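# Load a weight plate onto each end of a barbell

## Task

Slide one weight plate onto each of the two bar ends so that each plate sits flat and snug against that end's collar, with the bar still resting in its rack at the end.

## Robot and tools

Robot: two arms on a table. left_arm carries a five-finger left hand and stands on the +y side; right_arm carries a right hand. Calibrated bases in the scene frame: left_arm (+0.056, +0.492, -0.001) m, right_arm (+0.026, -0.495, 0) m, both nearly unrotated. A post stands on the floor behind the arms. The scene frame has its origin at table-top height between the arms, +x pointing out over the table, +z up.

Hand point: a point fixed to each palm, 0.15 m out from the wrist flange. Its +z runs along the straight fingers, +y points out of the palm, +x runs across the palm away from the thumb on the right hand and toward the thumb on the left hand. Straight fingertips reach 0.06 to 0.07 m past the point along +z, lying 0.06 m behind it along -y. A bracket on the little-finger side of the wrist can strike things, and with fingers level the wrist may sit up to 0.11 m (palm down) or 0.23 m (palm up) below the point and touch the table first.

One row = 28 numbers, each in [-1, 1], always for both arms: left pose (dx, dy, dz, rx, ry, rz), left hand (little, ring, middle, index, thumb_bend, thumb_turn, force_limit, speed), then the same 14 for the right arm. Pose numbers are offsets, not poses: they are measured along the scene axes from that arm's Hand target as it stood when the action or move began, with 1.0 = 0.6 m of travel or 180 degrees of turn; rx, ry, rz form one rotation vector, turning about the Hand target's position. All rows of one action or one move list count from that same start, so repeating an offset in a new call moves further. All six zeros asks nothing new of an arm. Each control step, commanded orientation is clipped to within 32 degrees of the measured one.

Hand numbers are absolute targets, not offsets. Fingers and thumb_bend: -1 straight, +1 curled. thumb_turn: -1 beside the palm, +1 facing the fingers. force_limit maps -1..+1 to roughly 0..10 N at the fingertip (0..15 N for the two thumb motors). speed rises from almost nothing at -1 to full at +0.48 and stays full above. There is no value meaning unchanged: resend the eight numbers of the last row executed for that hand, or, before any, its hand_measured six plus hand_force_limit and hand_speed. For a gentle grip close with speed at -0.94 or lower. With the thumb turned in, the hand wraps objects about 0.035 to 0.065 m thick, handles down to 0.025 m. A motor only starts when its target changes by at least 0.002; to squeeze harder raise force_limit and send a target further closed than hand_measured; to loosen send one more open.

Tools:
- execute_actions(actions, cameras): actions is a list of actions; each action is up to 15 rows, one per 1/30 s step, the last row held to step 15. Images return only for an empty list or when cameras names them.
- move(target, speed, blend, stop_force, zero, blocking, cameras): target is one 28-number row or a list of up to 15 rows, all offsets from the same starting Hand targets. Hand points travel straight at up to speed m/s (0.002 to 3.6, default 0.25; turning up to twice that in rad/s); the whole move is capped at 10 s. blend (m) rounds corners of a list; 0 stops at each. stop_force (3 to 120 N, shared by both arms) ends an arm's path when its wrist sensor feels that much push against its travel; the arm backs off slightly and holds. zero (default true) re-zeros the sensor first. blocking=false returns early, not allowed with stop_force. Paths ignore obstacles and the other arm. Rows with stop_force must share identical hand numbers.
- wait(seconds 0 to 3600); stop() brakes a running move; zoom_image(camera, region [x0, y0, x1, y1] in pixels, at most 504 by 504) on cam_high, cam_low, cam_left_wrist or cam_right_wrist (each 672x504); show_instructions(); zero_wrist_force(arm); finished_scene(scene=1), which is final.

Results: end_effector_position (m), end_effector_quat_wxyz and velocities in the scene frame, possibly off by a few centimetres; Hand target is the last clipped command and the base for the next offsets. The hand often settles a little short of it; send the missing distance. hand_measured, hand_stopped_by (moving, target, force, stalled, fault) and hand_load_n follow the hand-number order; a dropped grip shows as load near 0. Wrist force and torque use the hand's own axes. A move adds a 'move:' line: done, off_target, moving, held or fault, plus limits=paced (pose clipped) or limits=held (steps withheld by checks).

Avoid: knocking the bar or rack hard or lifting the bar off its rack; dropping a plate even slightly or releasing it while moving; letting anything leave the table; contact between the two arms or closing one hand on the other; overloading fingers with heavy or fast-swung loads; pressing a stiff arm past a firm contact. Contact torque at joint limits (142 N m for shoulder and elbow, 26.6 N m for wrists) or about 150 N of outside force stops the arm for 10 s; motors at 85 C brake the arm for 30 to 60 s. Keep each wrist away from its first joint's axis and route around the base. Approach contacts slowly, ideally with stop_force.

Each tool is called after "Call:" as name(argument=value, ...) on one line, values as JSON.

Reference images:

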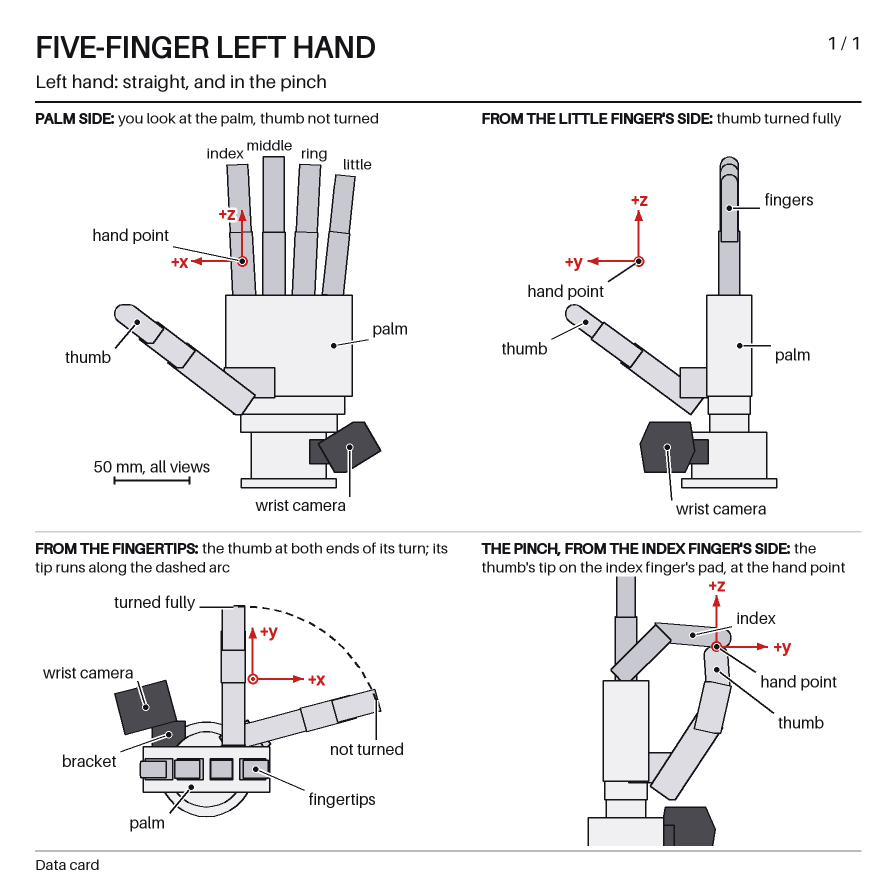

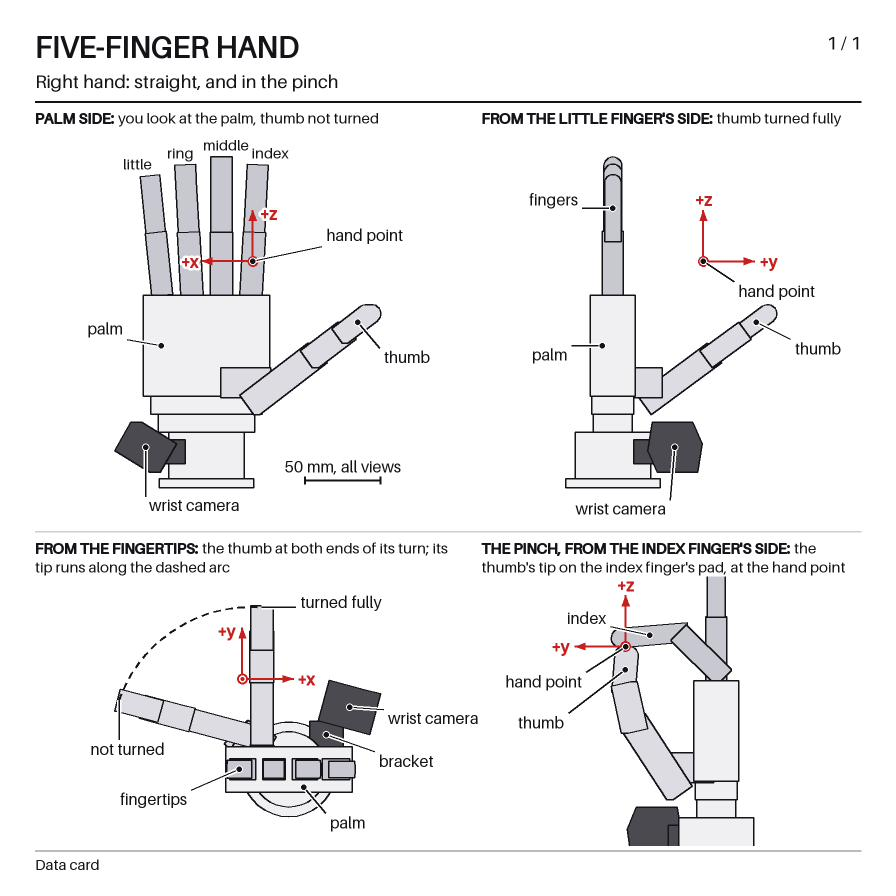

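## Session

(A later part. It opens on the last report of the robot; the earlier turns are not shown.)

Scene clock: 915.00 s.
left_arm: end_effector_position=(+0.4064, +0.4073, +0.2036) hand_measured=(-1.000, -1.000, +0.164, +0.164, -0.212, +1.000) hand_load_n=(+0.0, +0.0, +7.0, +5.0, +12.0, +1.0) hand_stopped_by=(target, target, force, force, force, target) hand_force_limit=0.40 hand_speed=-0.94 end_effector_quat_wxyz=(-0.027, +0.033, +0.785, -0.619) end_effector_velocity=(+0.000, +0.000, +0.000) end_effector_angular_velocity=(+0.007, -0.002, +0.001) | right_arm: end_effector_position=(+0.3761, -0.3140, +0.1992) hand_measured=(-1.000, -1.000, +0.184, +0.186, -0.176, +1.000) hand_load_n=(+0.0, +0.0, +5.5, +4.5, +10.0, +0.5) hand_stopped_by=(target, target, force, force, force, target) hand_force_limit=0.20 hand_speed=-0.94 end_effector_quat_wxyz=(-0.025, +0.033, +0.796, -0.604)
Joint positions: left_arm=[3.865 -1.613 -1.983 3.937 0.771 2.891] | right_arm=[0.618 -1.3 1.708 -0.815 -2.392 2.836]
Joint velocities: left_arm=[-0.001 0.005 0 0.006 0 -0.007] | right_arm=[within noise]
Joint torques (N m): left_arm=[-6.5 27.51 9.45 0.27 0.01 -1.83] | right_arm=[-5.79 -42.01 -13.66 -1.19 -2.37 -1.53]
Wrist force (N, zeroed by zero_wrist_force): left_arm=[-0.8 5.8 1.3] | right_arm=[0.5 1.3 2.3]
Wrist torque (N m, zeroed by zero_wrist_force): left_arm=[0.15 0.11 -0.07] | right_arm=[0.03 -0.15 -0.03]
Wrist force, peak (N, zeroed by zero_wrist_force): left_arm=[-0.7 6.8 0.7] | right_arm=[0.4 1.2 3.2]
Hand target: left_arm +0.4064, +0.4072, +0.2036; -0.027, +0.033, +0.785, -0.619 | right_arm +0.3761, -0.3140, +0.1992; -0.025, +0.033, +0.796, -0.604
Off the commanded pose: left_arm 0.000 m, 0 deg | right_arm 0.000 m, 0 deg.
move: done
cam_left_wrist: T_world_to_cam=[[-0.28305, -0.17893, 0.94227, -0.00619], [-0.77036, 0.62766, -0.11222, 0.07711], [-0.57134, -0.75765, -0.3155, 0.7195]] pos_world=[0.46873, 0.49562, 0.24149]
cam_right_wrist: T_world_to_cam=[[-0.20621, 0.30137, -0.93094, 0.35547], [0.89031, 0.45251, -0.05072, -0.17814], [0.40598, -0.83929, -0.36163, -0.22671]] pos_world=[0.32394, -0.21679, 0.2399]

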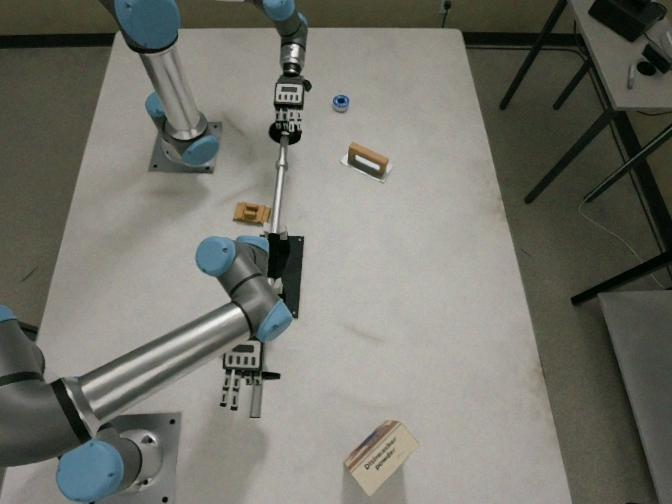

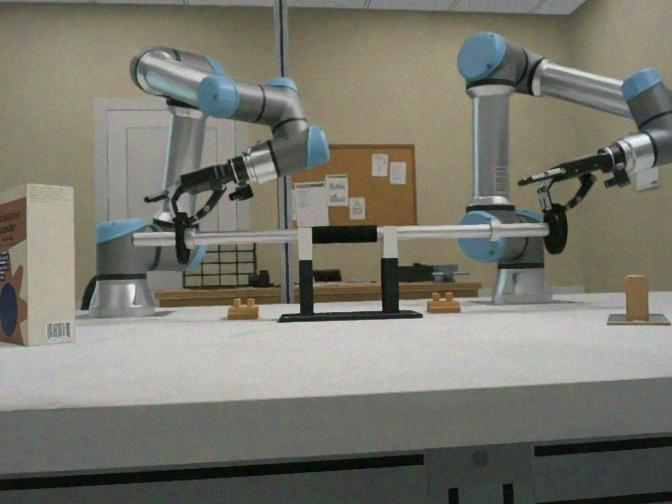

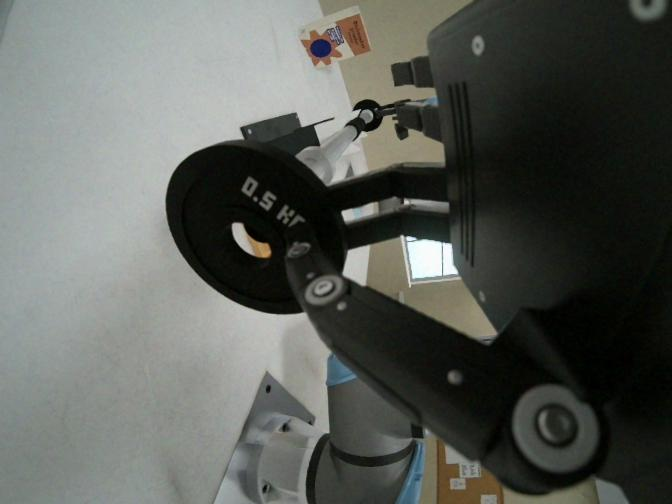

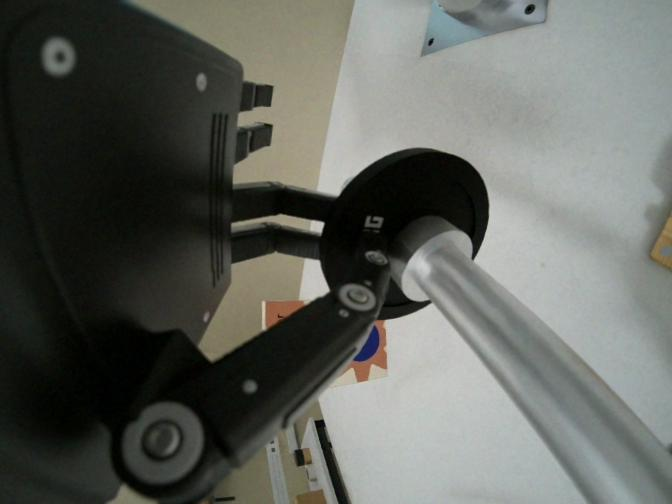

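Call:
move(target=[-0.0014, -0.0166, 0, 0, 0, 0, -1, -1, 0.5, 0.5, 0.3, 1, 0.4, -0.94, 0, 0, 0, 0, 0, 0, -1, -1, 0.5, 0.5, 0.3, 1, 0.2, -0.94], speed=0.012, stop_force=4, cameras=["cam_high", "cam_low", "cam_left_wrist"])

Scene clock: 932.33 s.
left_arm: end_effector_position=(+0.4055, +0.3972, +0.2036) hand_measured=(-1.000, -1.000, +0.164, +0.164, -0.212, +1.000) hand_load_n=(+0.0, +0.0, +7.0, +5.0, +12.0, +1.0) hand_stopped_by=(target, target, force, force, force, target) hand_force_limit=0.40 hand_speed=-0.94 end_effector_quat_wxyz=(-0.027, +0.033, +0.785, -0.619) | right_arm: end_effector_position=(+0.3761, -0.3140, +0.1992) hand_measured=(-1.000, -1.000, +0.184, +0.186, -0.176, +1.000) hand_load_n=(+0.0, +0.0, +5.5, +4.0, +10.0, +0.5) hand_stopped_by=(target, target, force, force, force, target) hand_force_limit=0.20 hand_speed=-0.94 end_effector_quat_wxyz=(-0.025, +0.033, +0.796, -0.604)
Joint positions: left_arm=[3.846 -1.602 -1.995 3.945 0.754 2.882] | right_arm=[0.618 -1.3 1.708 -0.815 -2.392 2.836]
Joint torques (N m): left_arm=[7.7 6.97 23.33 -2.5 1.41 1.21] | right_arm=[-7.82 -39.53 -14.89 -1.34 -2.34 -1.41]
Wrist force (N, zeroed by zero_wrist_force): left_arm=[-0.4 5.6 1.4] | right_arm=[0.5 1.6 2.7]
Wrist torque (N m, zeroed by zero_wrist_force): left_arm=[0.11 0.06 0.02] | right_arm=[0.05 -0.15 -0.03]
Wrist force, peak (N, zeroed by zero_wrist_force): left_arm=[-0.6 6.1 1.3] | right_arm=[0.9 1.3 3.0]
Hand target: left_arm +0.4055, +0.3972, +0.2036; -0.027, +0.033, +0.785, -0.619 | right_arm +0.3761, -0.3140, +0.1992; -0.025, +0.033, +0.796, -0.604
Off the commanded pose: left_arm 0.000 m, 0 deg | right_arm 0.000 m, 0 deg.
move: done
cam_left_wrist: T_world_to_cam=[[-0.28311, -0.17911, 0.94221, -0.0082], [-0.77036, 0.62766, -0.11216, 0.08269], [-0.57131, -0.7576, -0.31568, 0.71144]] pos_world=[0.46783, 0.48562, 0.24159]

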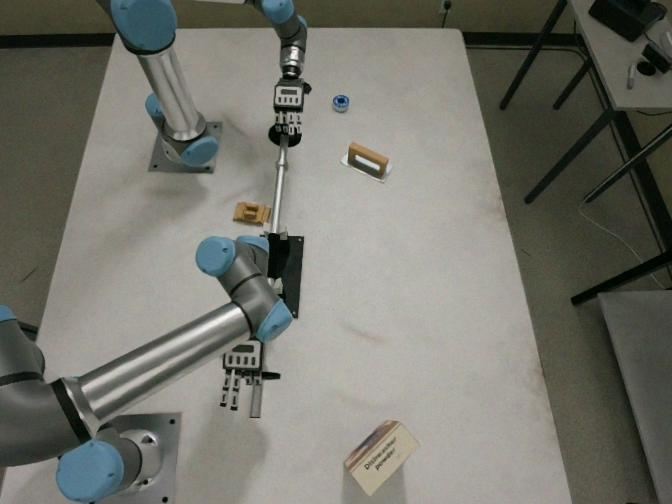

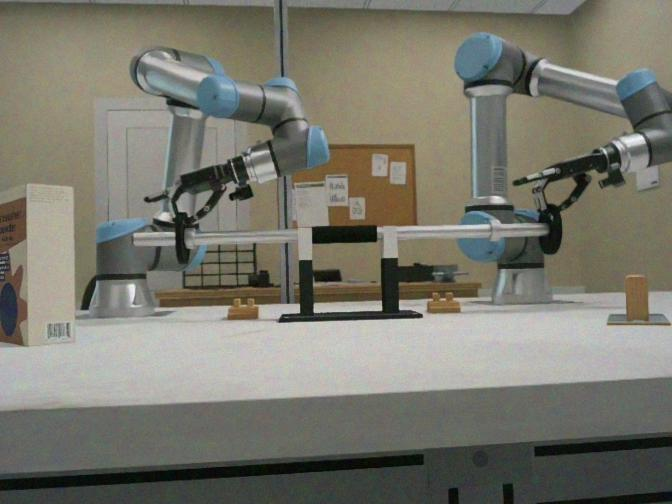

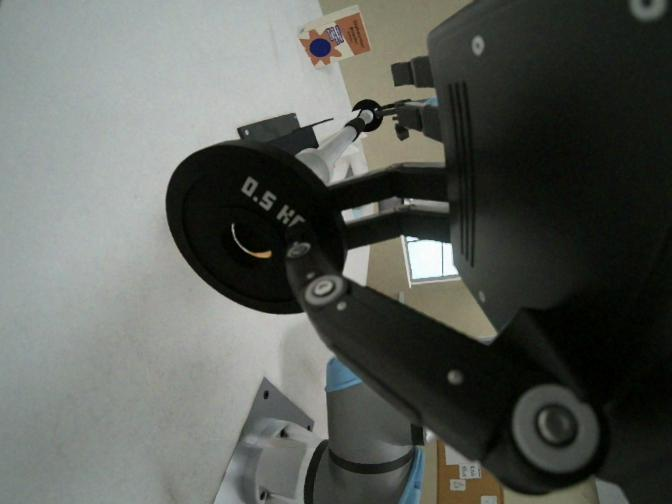

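Call:
zoom_image(camera="cam_left_wrist", region=[200, 190, 300, 290])

Call:
zoom_image(camera="cam_low", region=[500, 190, 600, 265])

Call:
zoom_image(camera="cam_high", region=[250, 95, 320, 165])

Scaled by 5.040 from the camera's image (finer frame: 960x720).

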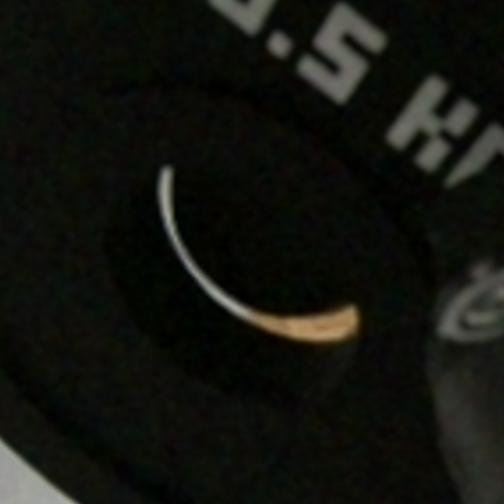

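Scaled by 5.040.

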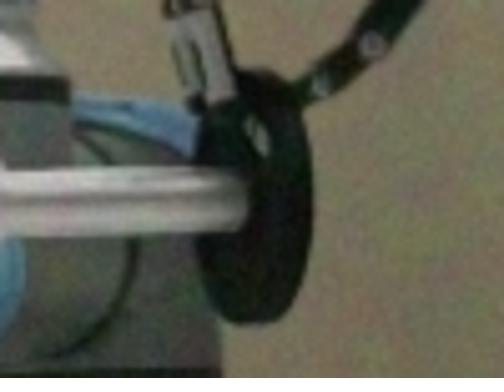

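Scaled by 7.200.

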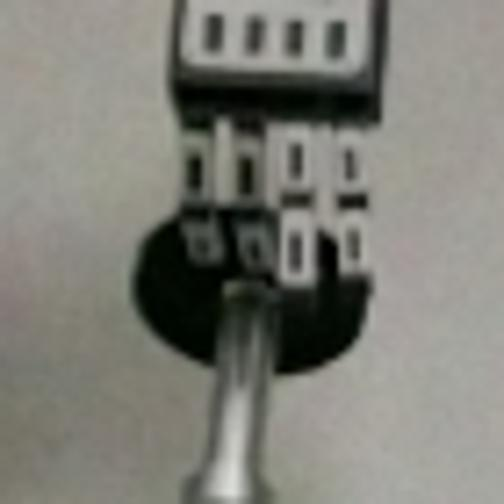

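Call:
zoom_image(camera="cam_low", region=[530, 198, 570, 258])

Call:
zoom_image(camera="cam_high", region=[264, 115, 304, 155])

Call:
zoom_image(camera="cam_left_wrist", region=[215, 205, 275, 265])

Scaled by 8.400.

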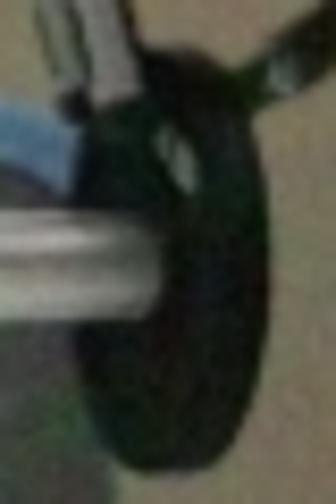

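Scaled by 12.600.

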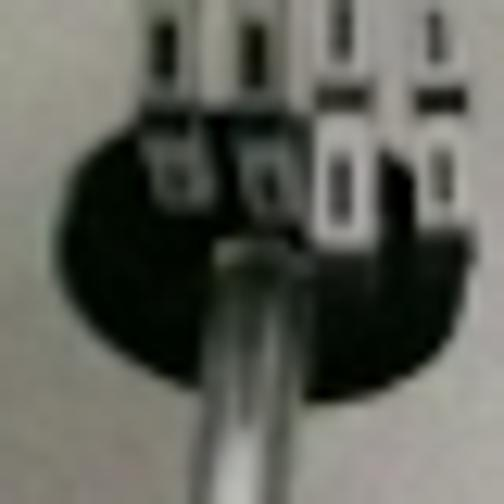

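Scaled by 8.400 from the camera's image (finer frame: 960x720).

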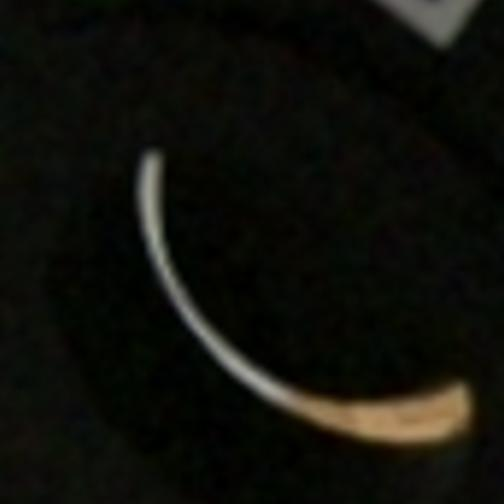

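Call:
move(target=[-0.0005, 0, -0.0029, 0, 0, 0, -1, -1, 0.5, 0.5, 0.3, 1, 0.4, -0.94, 0, 0, 0, 0, 0, 0, -1, -1, 0.5, 0.5, 0.3, 1, 0.2, -0.94], speed=0.012, cameras=["cam_high", "cam_low", "cam_left_wrist"])

Call:
zoom_image(camera="cam_low", region=[530, 198, 570, 258])

Call:
zoom_image(camera="cam_left_wrist", region=[215, 205, 275, 265])

Scene clock: 1012.97 s.
left_arm: end_effector_position=(+0.4052, +0.3972, +0.2018) hand_measured=(-1.000, -1.000, +0.164, +0.164, -0.212, +1.000) hand_load_n=(+0.0, +0.0, +7.0, +5.5, +12.0, +1.0) hand_stopped_by=(target, target, force, force, force, target) hand_force_limit=0.40 hand_speed=-0.94 end_effector_quat_wxyz=(-0.027, +0.033, +0.785, -0.619) | right_arm: end_effector_position=(+0.3761, -0.3140, +0.1992) hand_measured=(-1.000, -1.000, +0.184, +0.186, -0.176, +1.000) hand_load_n=(+0.0, +0.0, +5.5, +4.0, +9.5, +0.0) hand_stopped_by=(target, target, force, force, force, target) hand_force_limit=0.20 hand_speed=-0.94 end_effector_quat_wxyz=(-0.025, +0.033, +0.796, -0.604)
Joint positions: left_arm=[3.846 -1.603 -1.999 3.95 0.754 2.882] | right_arm=[0.618 -1.3 1.708 -0.815 -2.392 2.836]
Joint torques (N m): left_arm=[4.23 17.1 23.04 -2.78 0.66 1.15] | right_arm=[-6.7 -40.78 -15.6 -1.19 -2.11 -1.55]
Wrist force (N, zeroed by zero_wrist_force): left_arm=[-0.8 5.6 1.4] | right_arm=[0.5 1.1 2.3]
Wrist torque (N m, zeroed by zero_wrist_force): left_arm=[0.12 0.11 -0.02] | right_arm=[0.00 -0.14 -0.04]
Wrist force, peak (N, zeroed by zero_wrist_force): left_arm=[-0.9 6.1 1.5] | right_arm=[0.7 1.3 2.9]
Hand target: left_arm +0.4052, +0.3972, +0.2019; -0.027, +0.033, +0.785, -0.619 | right_arm +0.3761, -0.3140, +0.1992; -0.025, +0.033, +0.796, -0.604
Off the commanded pose: left_arm 0.000 m, 0 deg | right_arm 0.000 m, 0 deg.
move: done
cam_left_wrist: T_world_to_cam=[[-0.28296, -0.17912, 0.94226, -0.00657], [-0.77041, 0.62763, -0.11204, 0.08225], [-0.57132, -0.75762, -0.31559, 0.71067]] pos_world=[0.46753, 0.48562, 0.23969]

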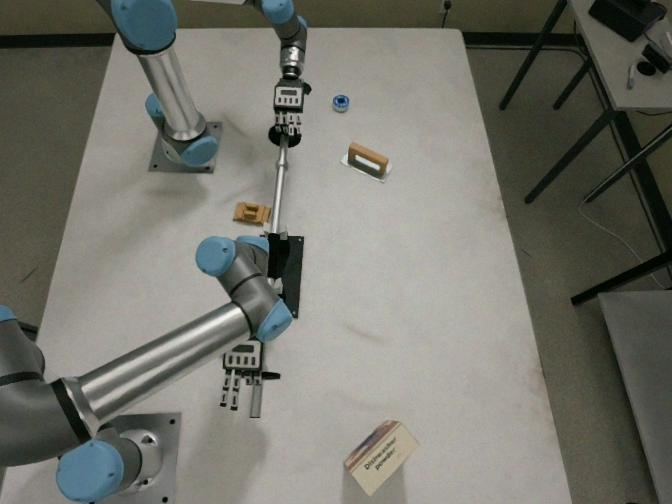

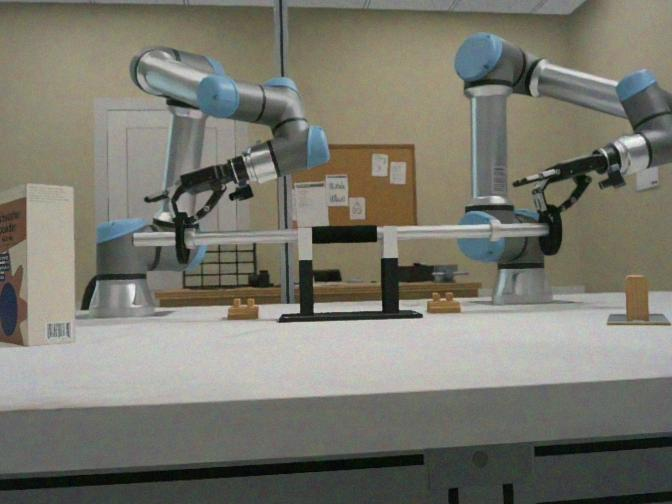

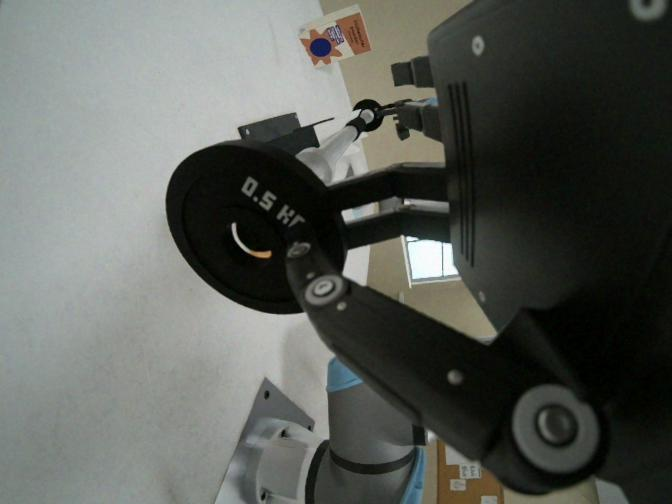

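Scaled by 8.400.

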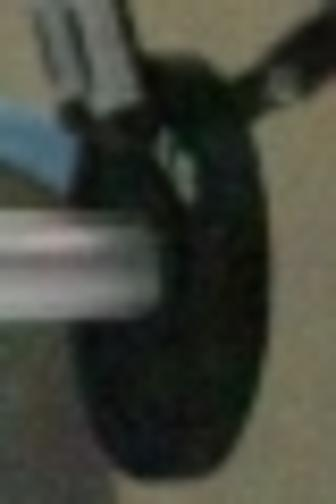

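Scaled by 8.400 from the camera's image (finer frame: 960x720).

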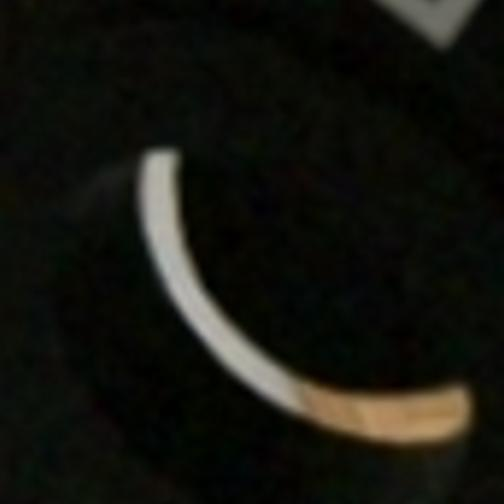

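Call:
move(target=[-0.0014, -0.0166, 0, 0, 0, 0, -1, -1, 0.5, 0.5, 0.3, 1, 0.4, -0.94, 0, 0, 0, 0, 0, 0, -1, -1, 0.5, 0.5, 0.3, 1, 0.2, -0.94], speed=0.01, stop_force=3.5, cameras=["cam_high", "cam_low", "cam_left_wrist"])

Call:
zoom_image(camera="cam_low", region=[530, 198, 570, 258])

Call:
zoom_image(camera="cam_left_wrist", region=[215, 205, 275, 265])

Scene clock: 1019.60 s.
left_arm: end_effector_position=(+0.4044, +0.3872, +0.2019) hand_measured=(-1.000, -1.000, +0.164, +0.164, -0.212, +1.000) hand_load_n=(+0.0, +0.0, +7.5, +5.5, +11.0, +0.5) hand_stopped_by=(target, target, force, force, force, target) hand_force_limit=0.40 hand_speed=-0.94 end_effector_quat_wxyz=(-0.027, +0.033, +0.785, -0.619) | right_arm: end_effector_position=(+0.3761, -0.3140, +0.1992) hand_measured=(-1.000, -1.000, +0.184, +0.186, -0.176, +1.000) hand_load_n=(+0.0, +0.0, +6.0, +4.5, +10.0, +0.5) hand_stopped_by=(target, target, force, force, force, target) hand_force_limit=0.20 hand_speed=-0.94 end_effector_quat_wxyz=(-0.025, +0.033, +0.796, -0.604)
Joint positions: left_arm=[3.827 -1.593 -2.01 3.958 0.736 2.872] | right_arm=[0.618 -1.3 1.708 -0.815 -2.392 2.836]
Joint torques (N m): left_arm=[8.01 5.87 22.97 -2.72 1.45 1.36] | right_arm=[-6.99 -39.92 -14.58 -1.05 -2.02 -1.56]
Wrist force (N, zeroed by zero_wrist_force): left_arm=[-0.5 5.9 1.2] | right_arm=[0.7 1.2 2.4]
Wrist torque (N m, zeroed by zero_wrist_force): left_arm=[0.17 0.05 0.01] | right_arm=[0.01 -0.17 -0.02]
Wrist force, peak (N, zeroed by zero_wrist_force): left_arm=[-0.1 6.3 0.7] | right_arm=[0.2 1.4 2.9]
Hand target: left_arm +0.4044, +0.3872, +0.2019; -0.027, +0.033, +0.785, -0.619 | right_arm +0.3761, -0.3140, +0.1992; -0.025, +0.033, +0.796, -0.604
Off the commanded pose: left_arm 0.000 m, 0 deg | right_arm 0.000 m, 0 deg.
move: done
cam_left_wrist: T_world_to_cam=[[-0.28311, -0.17911, 0.94221, -0.00861], [-0.77036, 0.62766, -0.11216, 0.08792], [-0.57131, -0.7576, -0.31568, 0.70267]] pos_world=[0.46673, 0.47562, 0.23979]

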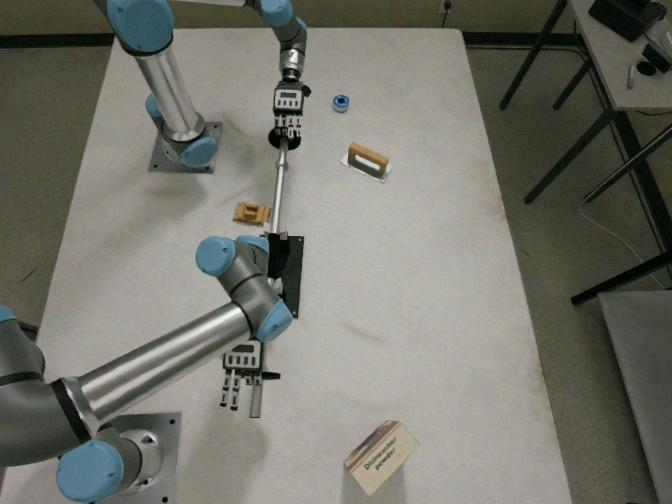

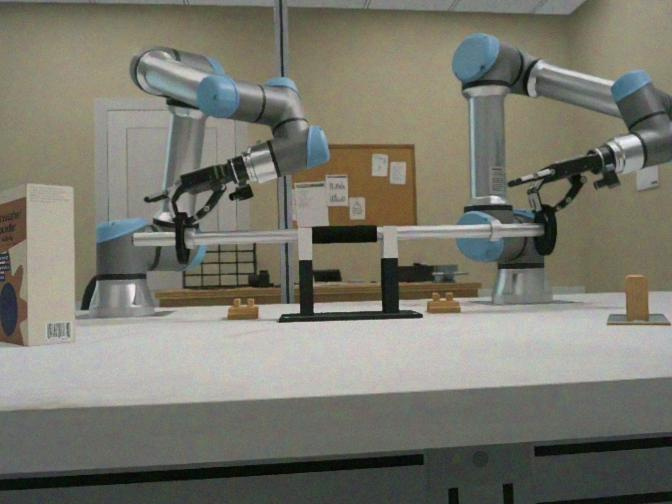

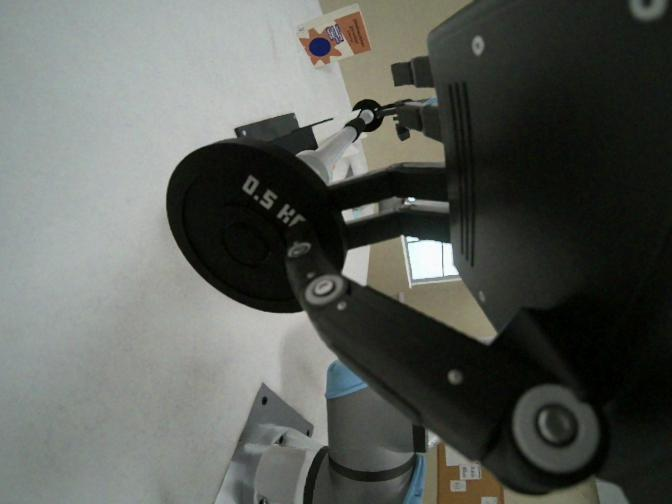

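Scaled by 8.400.

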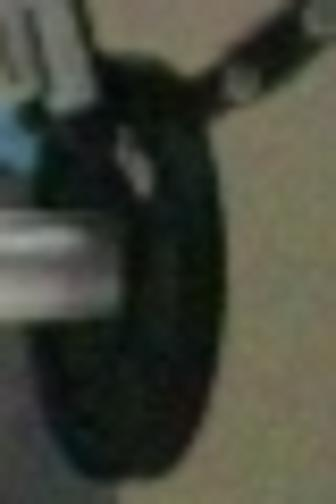

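Scaled by 8.400 from the camera's image (finer frame: 960x720).

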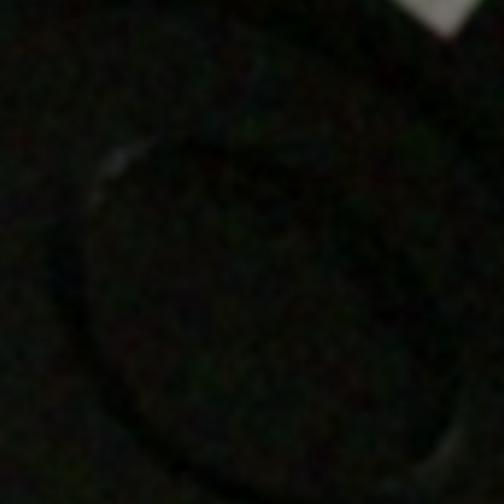

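Call:
move(target=[-0.0042, -0.0498, 0, 0, 0, 0, -1, -1, 0.5, 0.5, 0.3, 1, 0.4, -0.94, 0, 0, 0, 0, 0, 0, -1, -1, 0.5, 0.5, 0.3, 1, 0.2, -0.94], speed=0.015, stop_force=3.5, cameras=["cam_high", "cam_low", "cam_left_wrist"])

Call:
zoom_image(camera="cam_low", region=[490, 188, 560, 258])

Call:
zoom_image(camera="cam_left_wrist", region=[215, 205, 275, 265])

Call:
zoom_image(camera="cam_high", region=[250, 110, 310, 170])

Scene clock: 1028.13 s.
left_arm: end_effector_position=(+0.4018, +0.3574, +0.2019) hand_measured=(-1.000, -1.000, +0.164, +0.164, -0.212, +1.000) hand_load_n=(+0.0, +0.0, +7.5, +5.5, +11.0, +0.5) hand_stopped_by=(target, target, force, force, force, target) hand_force_limit=0.40 hand_speed=-0.94 end_effector_quat_wxyz=(-0.027, +0.033, +0.785, -0.619) | right_arm: end_effector_position=(+0.3761, -0.3140, +0.1992) hand_measured=(-1.000, -1.000, +0.184, +0.186, -0.176, +1.000) hand_load_n=(+0.0, +0.0, +5.5, +4.0, +10.0, +0.0) hand_stopped_by=(target, target, force, force, force, target) hand_force_limit=0.20 hand_speed=-0.94 end_effector_quat_wxyz=(-0.025, +0.033, +0.796, -0.604)
Joint positions: left_arm=[3.767 -1.563 -2.043 3.986 0.68 2.839] | right_arm=[0.618 -1.3 1.708 -0.815 -2.392 2.836]
Joint torques (N m): left_arm=[8.56 5.94 23.79 -2.56 1.5 1.46] | right_arm=[-6.61 -40.22 -15.26 -0.95 -2.07 -1.31]
Wrist force (N, zeroed by zero_wrist_force): left_arm=[-0.5 5.8 1.2] | right_arm=[0.8 1.4 2.2]
Wrist torque (N m, zeroed by zero_wrist_force): left_arm=[0.16 0.05 0.00] | right_arm=[0.05 -0.19 0.00]
Wrist force, peak (N, zeroed by zero_wrist_force): left_arm=[-0.3 6.3 1.3] | right_arm=[0.4 1.6 2.8]
Hand target: left_arm +0.4019, +0.3574, +0.2019; -0.027, +0.033, +0.785, -0.619 | right_arm +0.3761, -0.3140, +0.1992; -0.025, +0.033, +0.796, -0.604
Off the commanded pose: left_arm 0.000 m, 0 deg | right_arm 0.000 m, 0 deg.
move: done
cam_left_wrist: T_world_to_cam=[[-0.28311, -0.17911, 0.94221, -0.0147], [-0.77036, 0.62766, -0.11216, 0.10468], [-0.57131, -0.7576, -0.31568, 0.67853]] pos_world=[0.46413, 0.44572, 0.23979]

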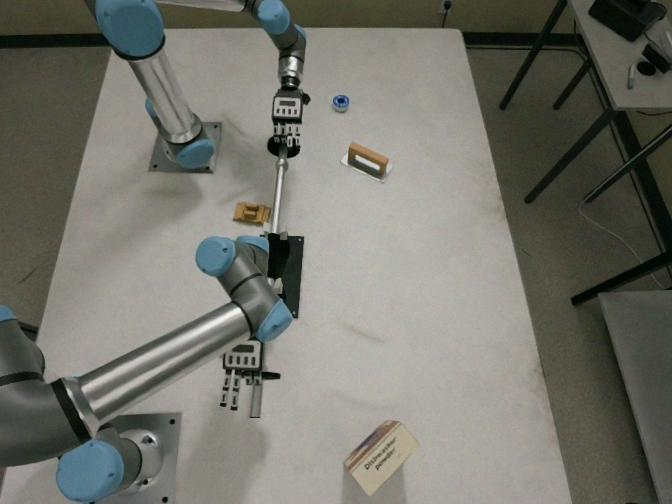

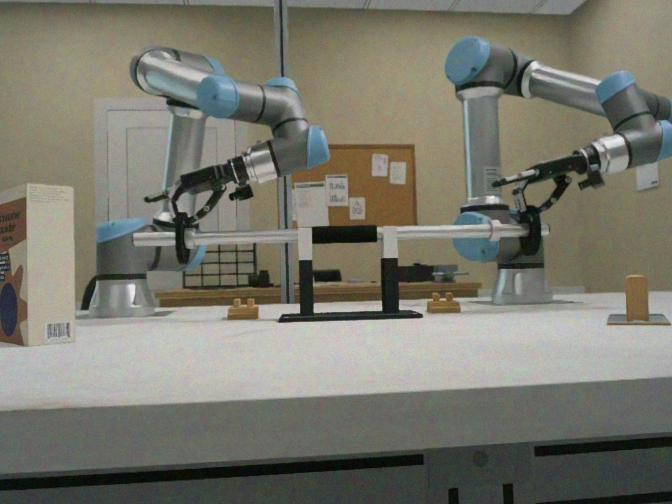

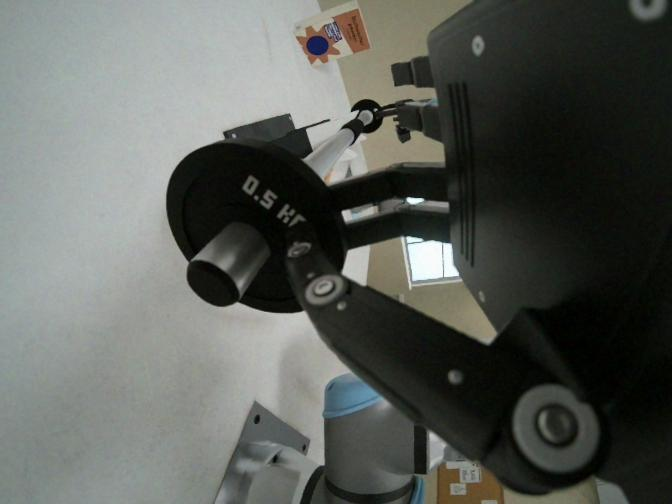

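Scaled by 7.200.

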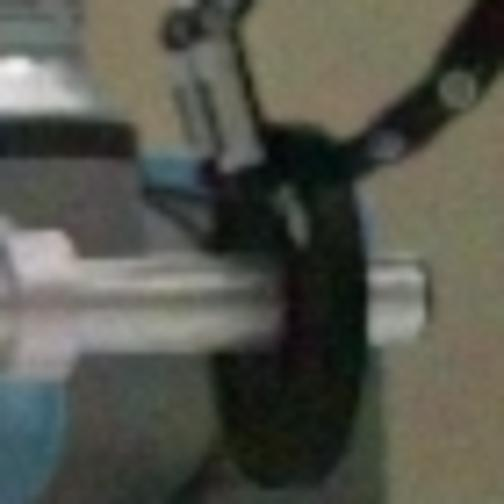

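Scaled by 8.400 from the camera's image (finer frame: 960x720).

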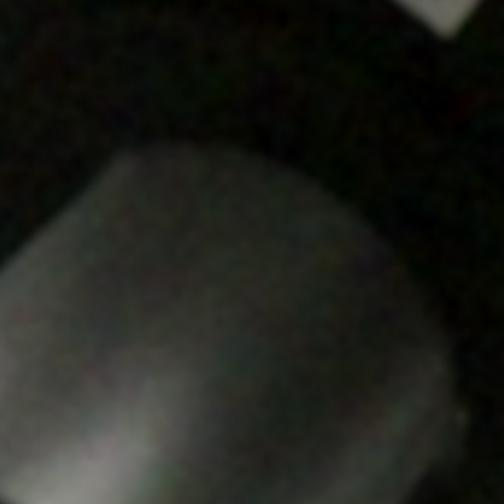

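Scaled by 8.400.

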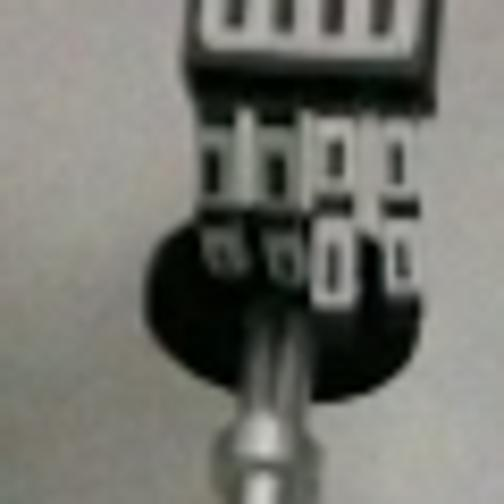

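Call:
move(target=[-0.0056, -0.0664, 0, 0, 0, 0, -1, -1, 0.5, 0.5, 0.3, 1, 0.4, -0.94, 0, 0, 0, 0, 0, 0, -1, -1, 0.5, 0.5, 0.3, 1, 0.2, -0.94], speed=0.018, stop_force=3.5, cameras=["cam_high", "cam_low", "cam_left_wrist"])

Call:
zoom_image(camera="cam_low", region=[470, 188, 540, 258])

Call:
zoom_image(camera="cam_high", region=[250, 120, 310, 180])

Scene clock: 1038.43 s.
left_arm: end_effector_position=(+0.3985, +0.3175, +0.2019) hand_measured=(-1.000, -1.000, +0.164, +0.164, -0.212, +1.000) hand_load_n=(-0.5, +0.0, +7.5, +5.5, +10.5, +0.5) hand_stopped_by=(target, target, force, force, force, target) hand_force_limit=0.40 hand_speed=-0.94 end_effector_quat_wxyz=(-0.027, +0.033, +0.785, -0.619) | right_arm: end_effector_position=(+0.3761, -0.3140, +0.1992) hand_measured=(-1.000, -1.000, +0.184, +0.186, -0.176, +1.000) hand_load_n=(+0.0, +0.0, +5.5, +4.5, +9.5, +0.0) hand_stopped_by=(target, target, force, force, force, target) hand_force_limit=0.20 hand_speed=-0.94 end_effector_quat_wxyz=(-0.025, +0.033, +0.796, -0.604)
Joint positions: left_arm=[3.68 -1.529 -2.081 4.036 0.6 2.782] | right_arm=[0.618 -1.3 1.708 -0.815 -2.392 2.836]
Joint torques (N m): left_arm=[7.55 4.6 22.82 -2.08 1.46 1.58] | right_arm=[-6.69 -40.61 -16.2 -0.98 -1.98 -1.32]
Wrist force (N, zeroed by zero_wrist_force): left_arm=[-1.4 5.2 1.0] | right_arm=[0.6 1.4 2.4]
Wrist torque (N m, zeroed by zero_wrist_force): left_arm=[0.11 0.08 0.03] | right_arm=[0.04 -0.17 -0.02]
Wrist force, peak (N, zeroed by zero_wrist_force): left_arm=[-0.8 6.5 1.3] | right_arm=[0.5 1.2 3.0]
Hand target: left_arm +0.3985, +0.3175, +0.2019; -0.027, +0.033, +0.785, -0.619 | right_arm +0.3761, -0.3140, +0.1992; -0.025, +0.033, +0.796, -0.604
Off the commanded pose: left_arm 0.000 m, 0 deg | right_arm 0.000 m, 0 deg.
move: done
cam_left_wrist: T_world_to_cam=[[-0.28311, -0.17911, 0.94221, -0.02276], [-0.77036, 0.62766, -0.11216, 0.12712], [-0.57131, -0.7576, -0.31568, 0.64649]] pos_world=[0.46083, 0.40592, 0.23979]

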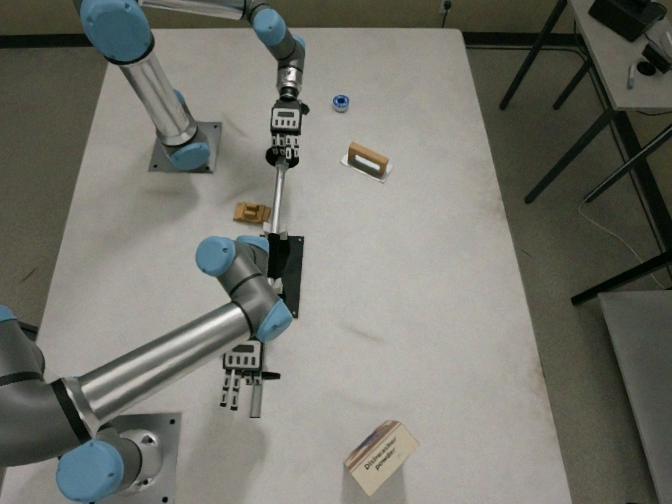

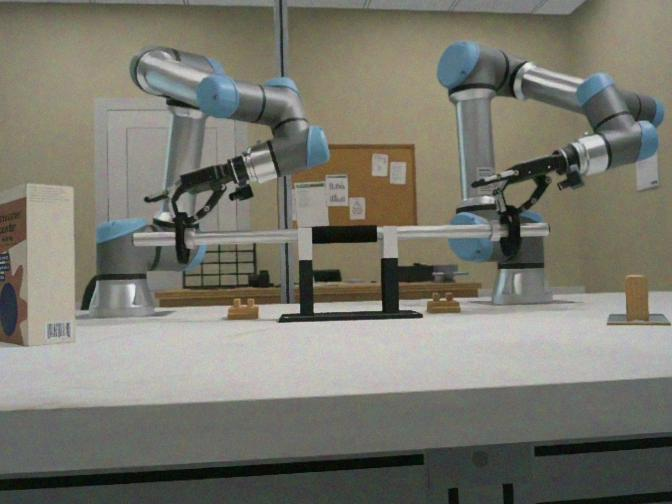

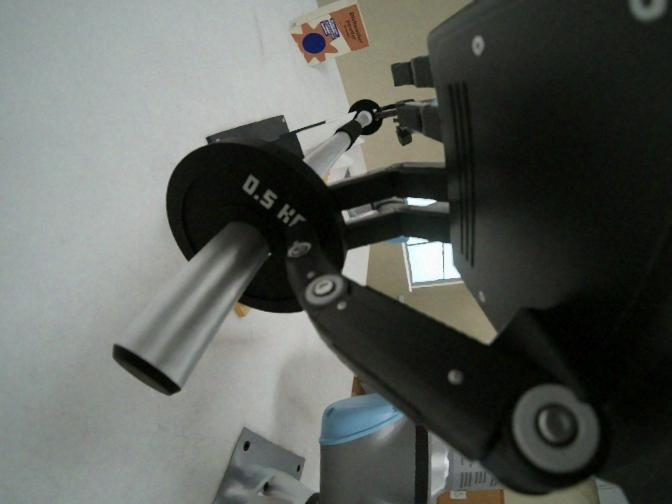

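Scaled by 7.200.

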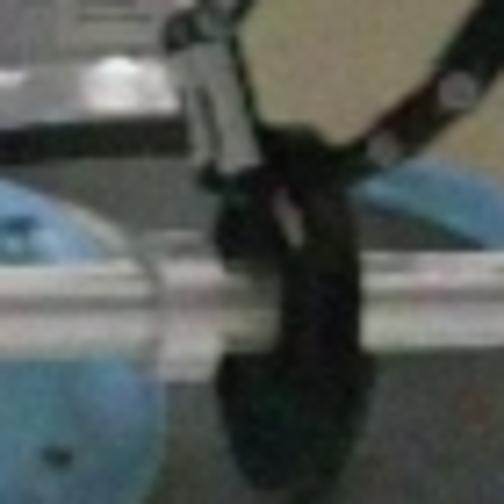

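Scaled by 8.400.

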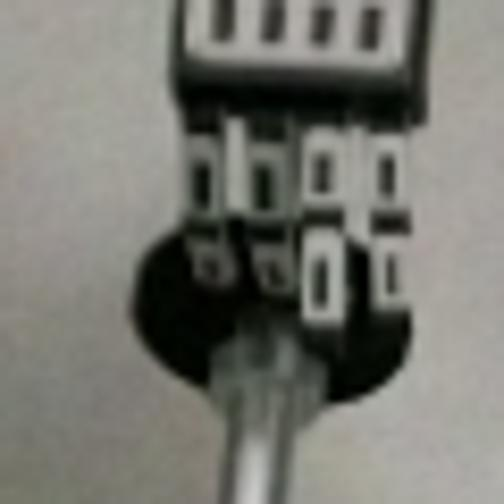

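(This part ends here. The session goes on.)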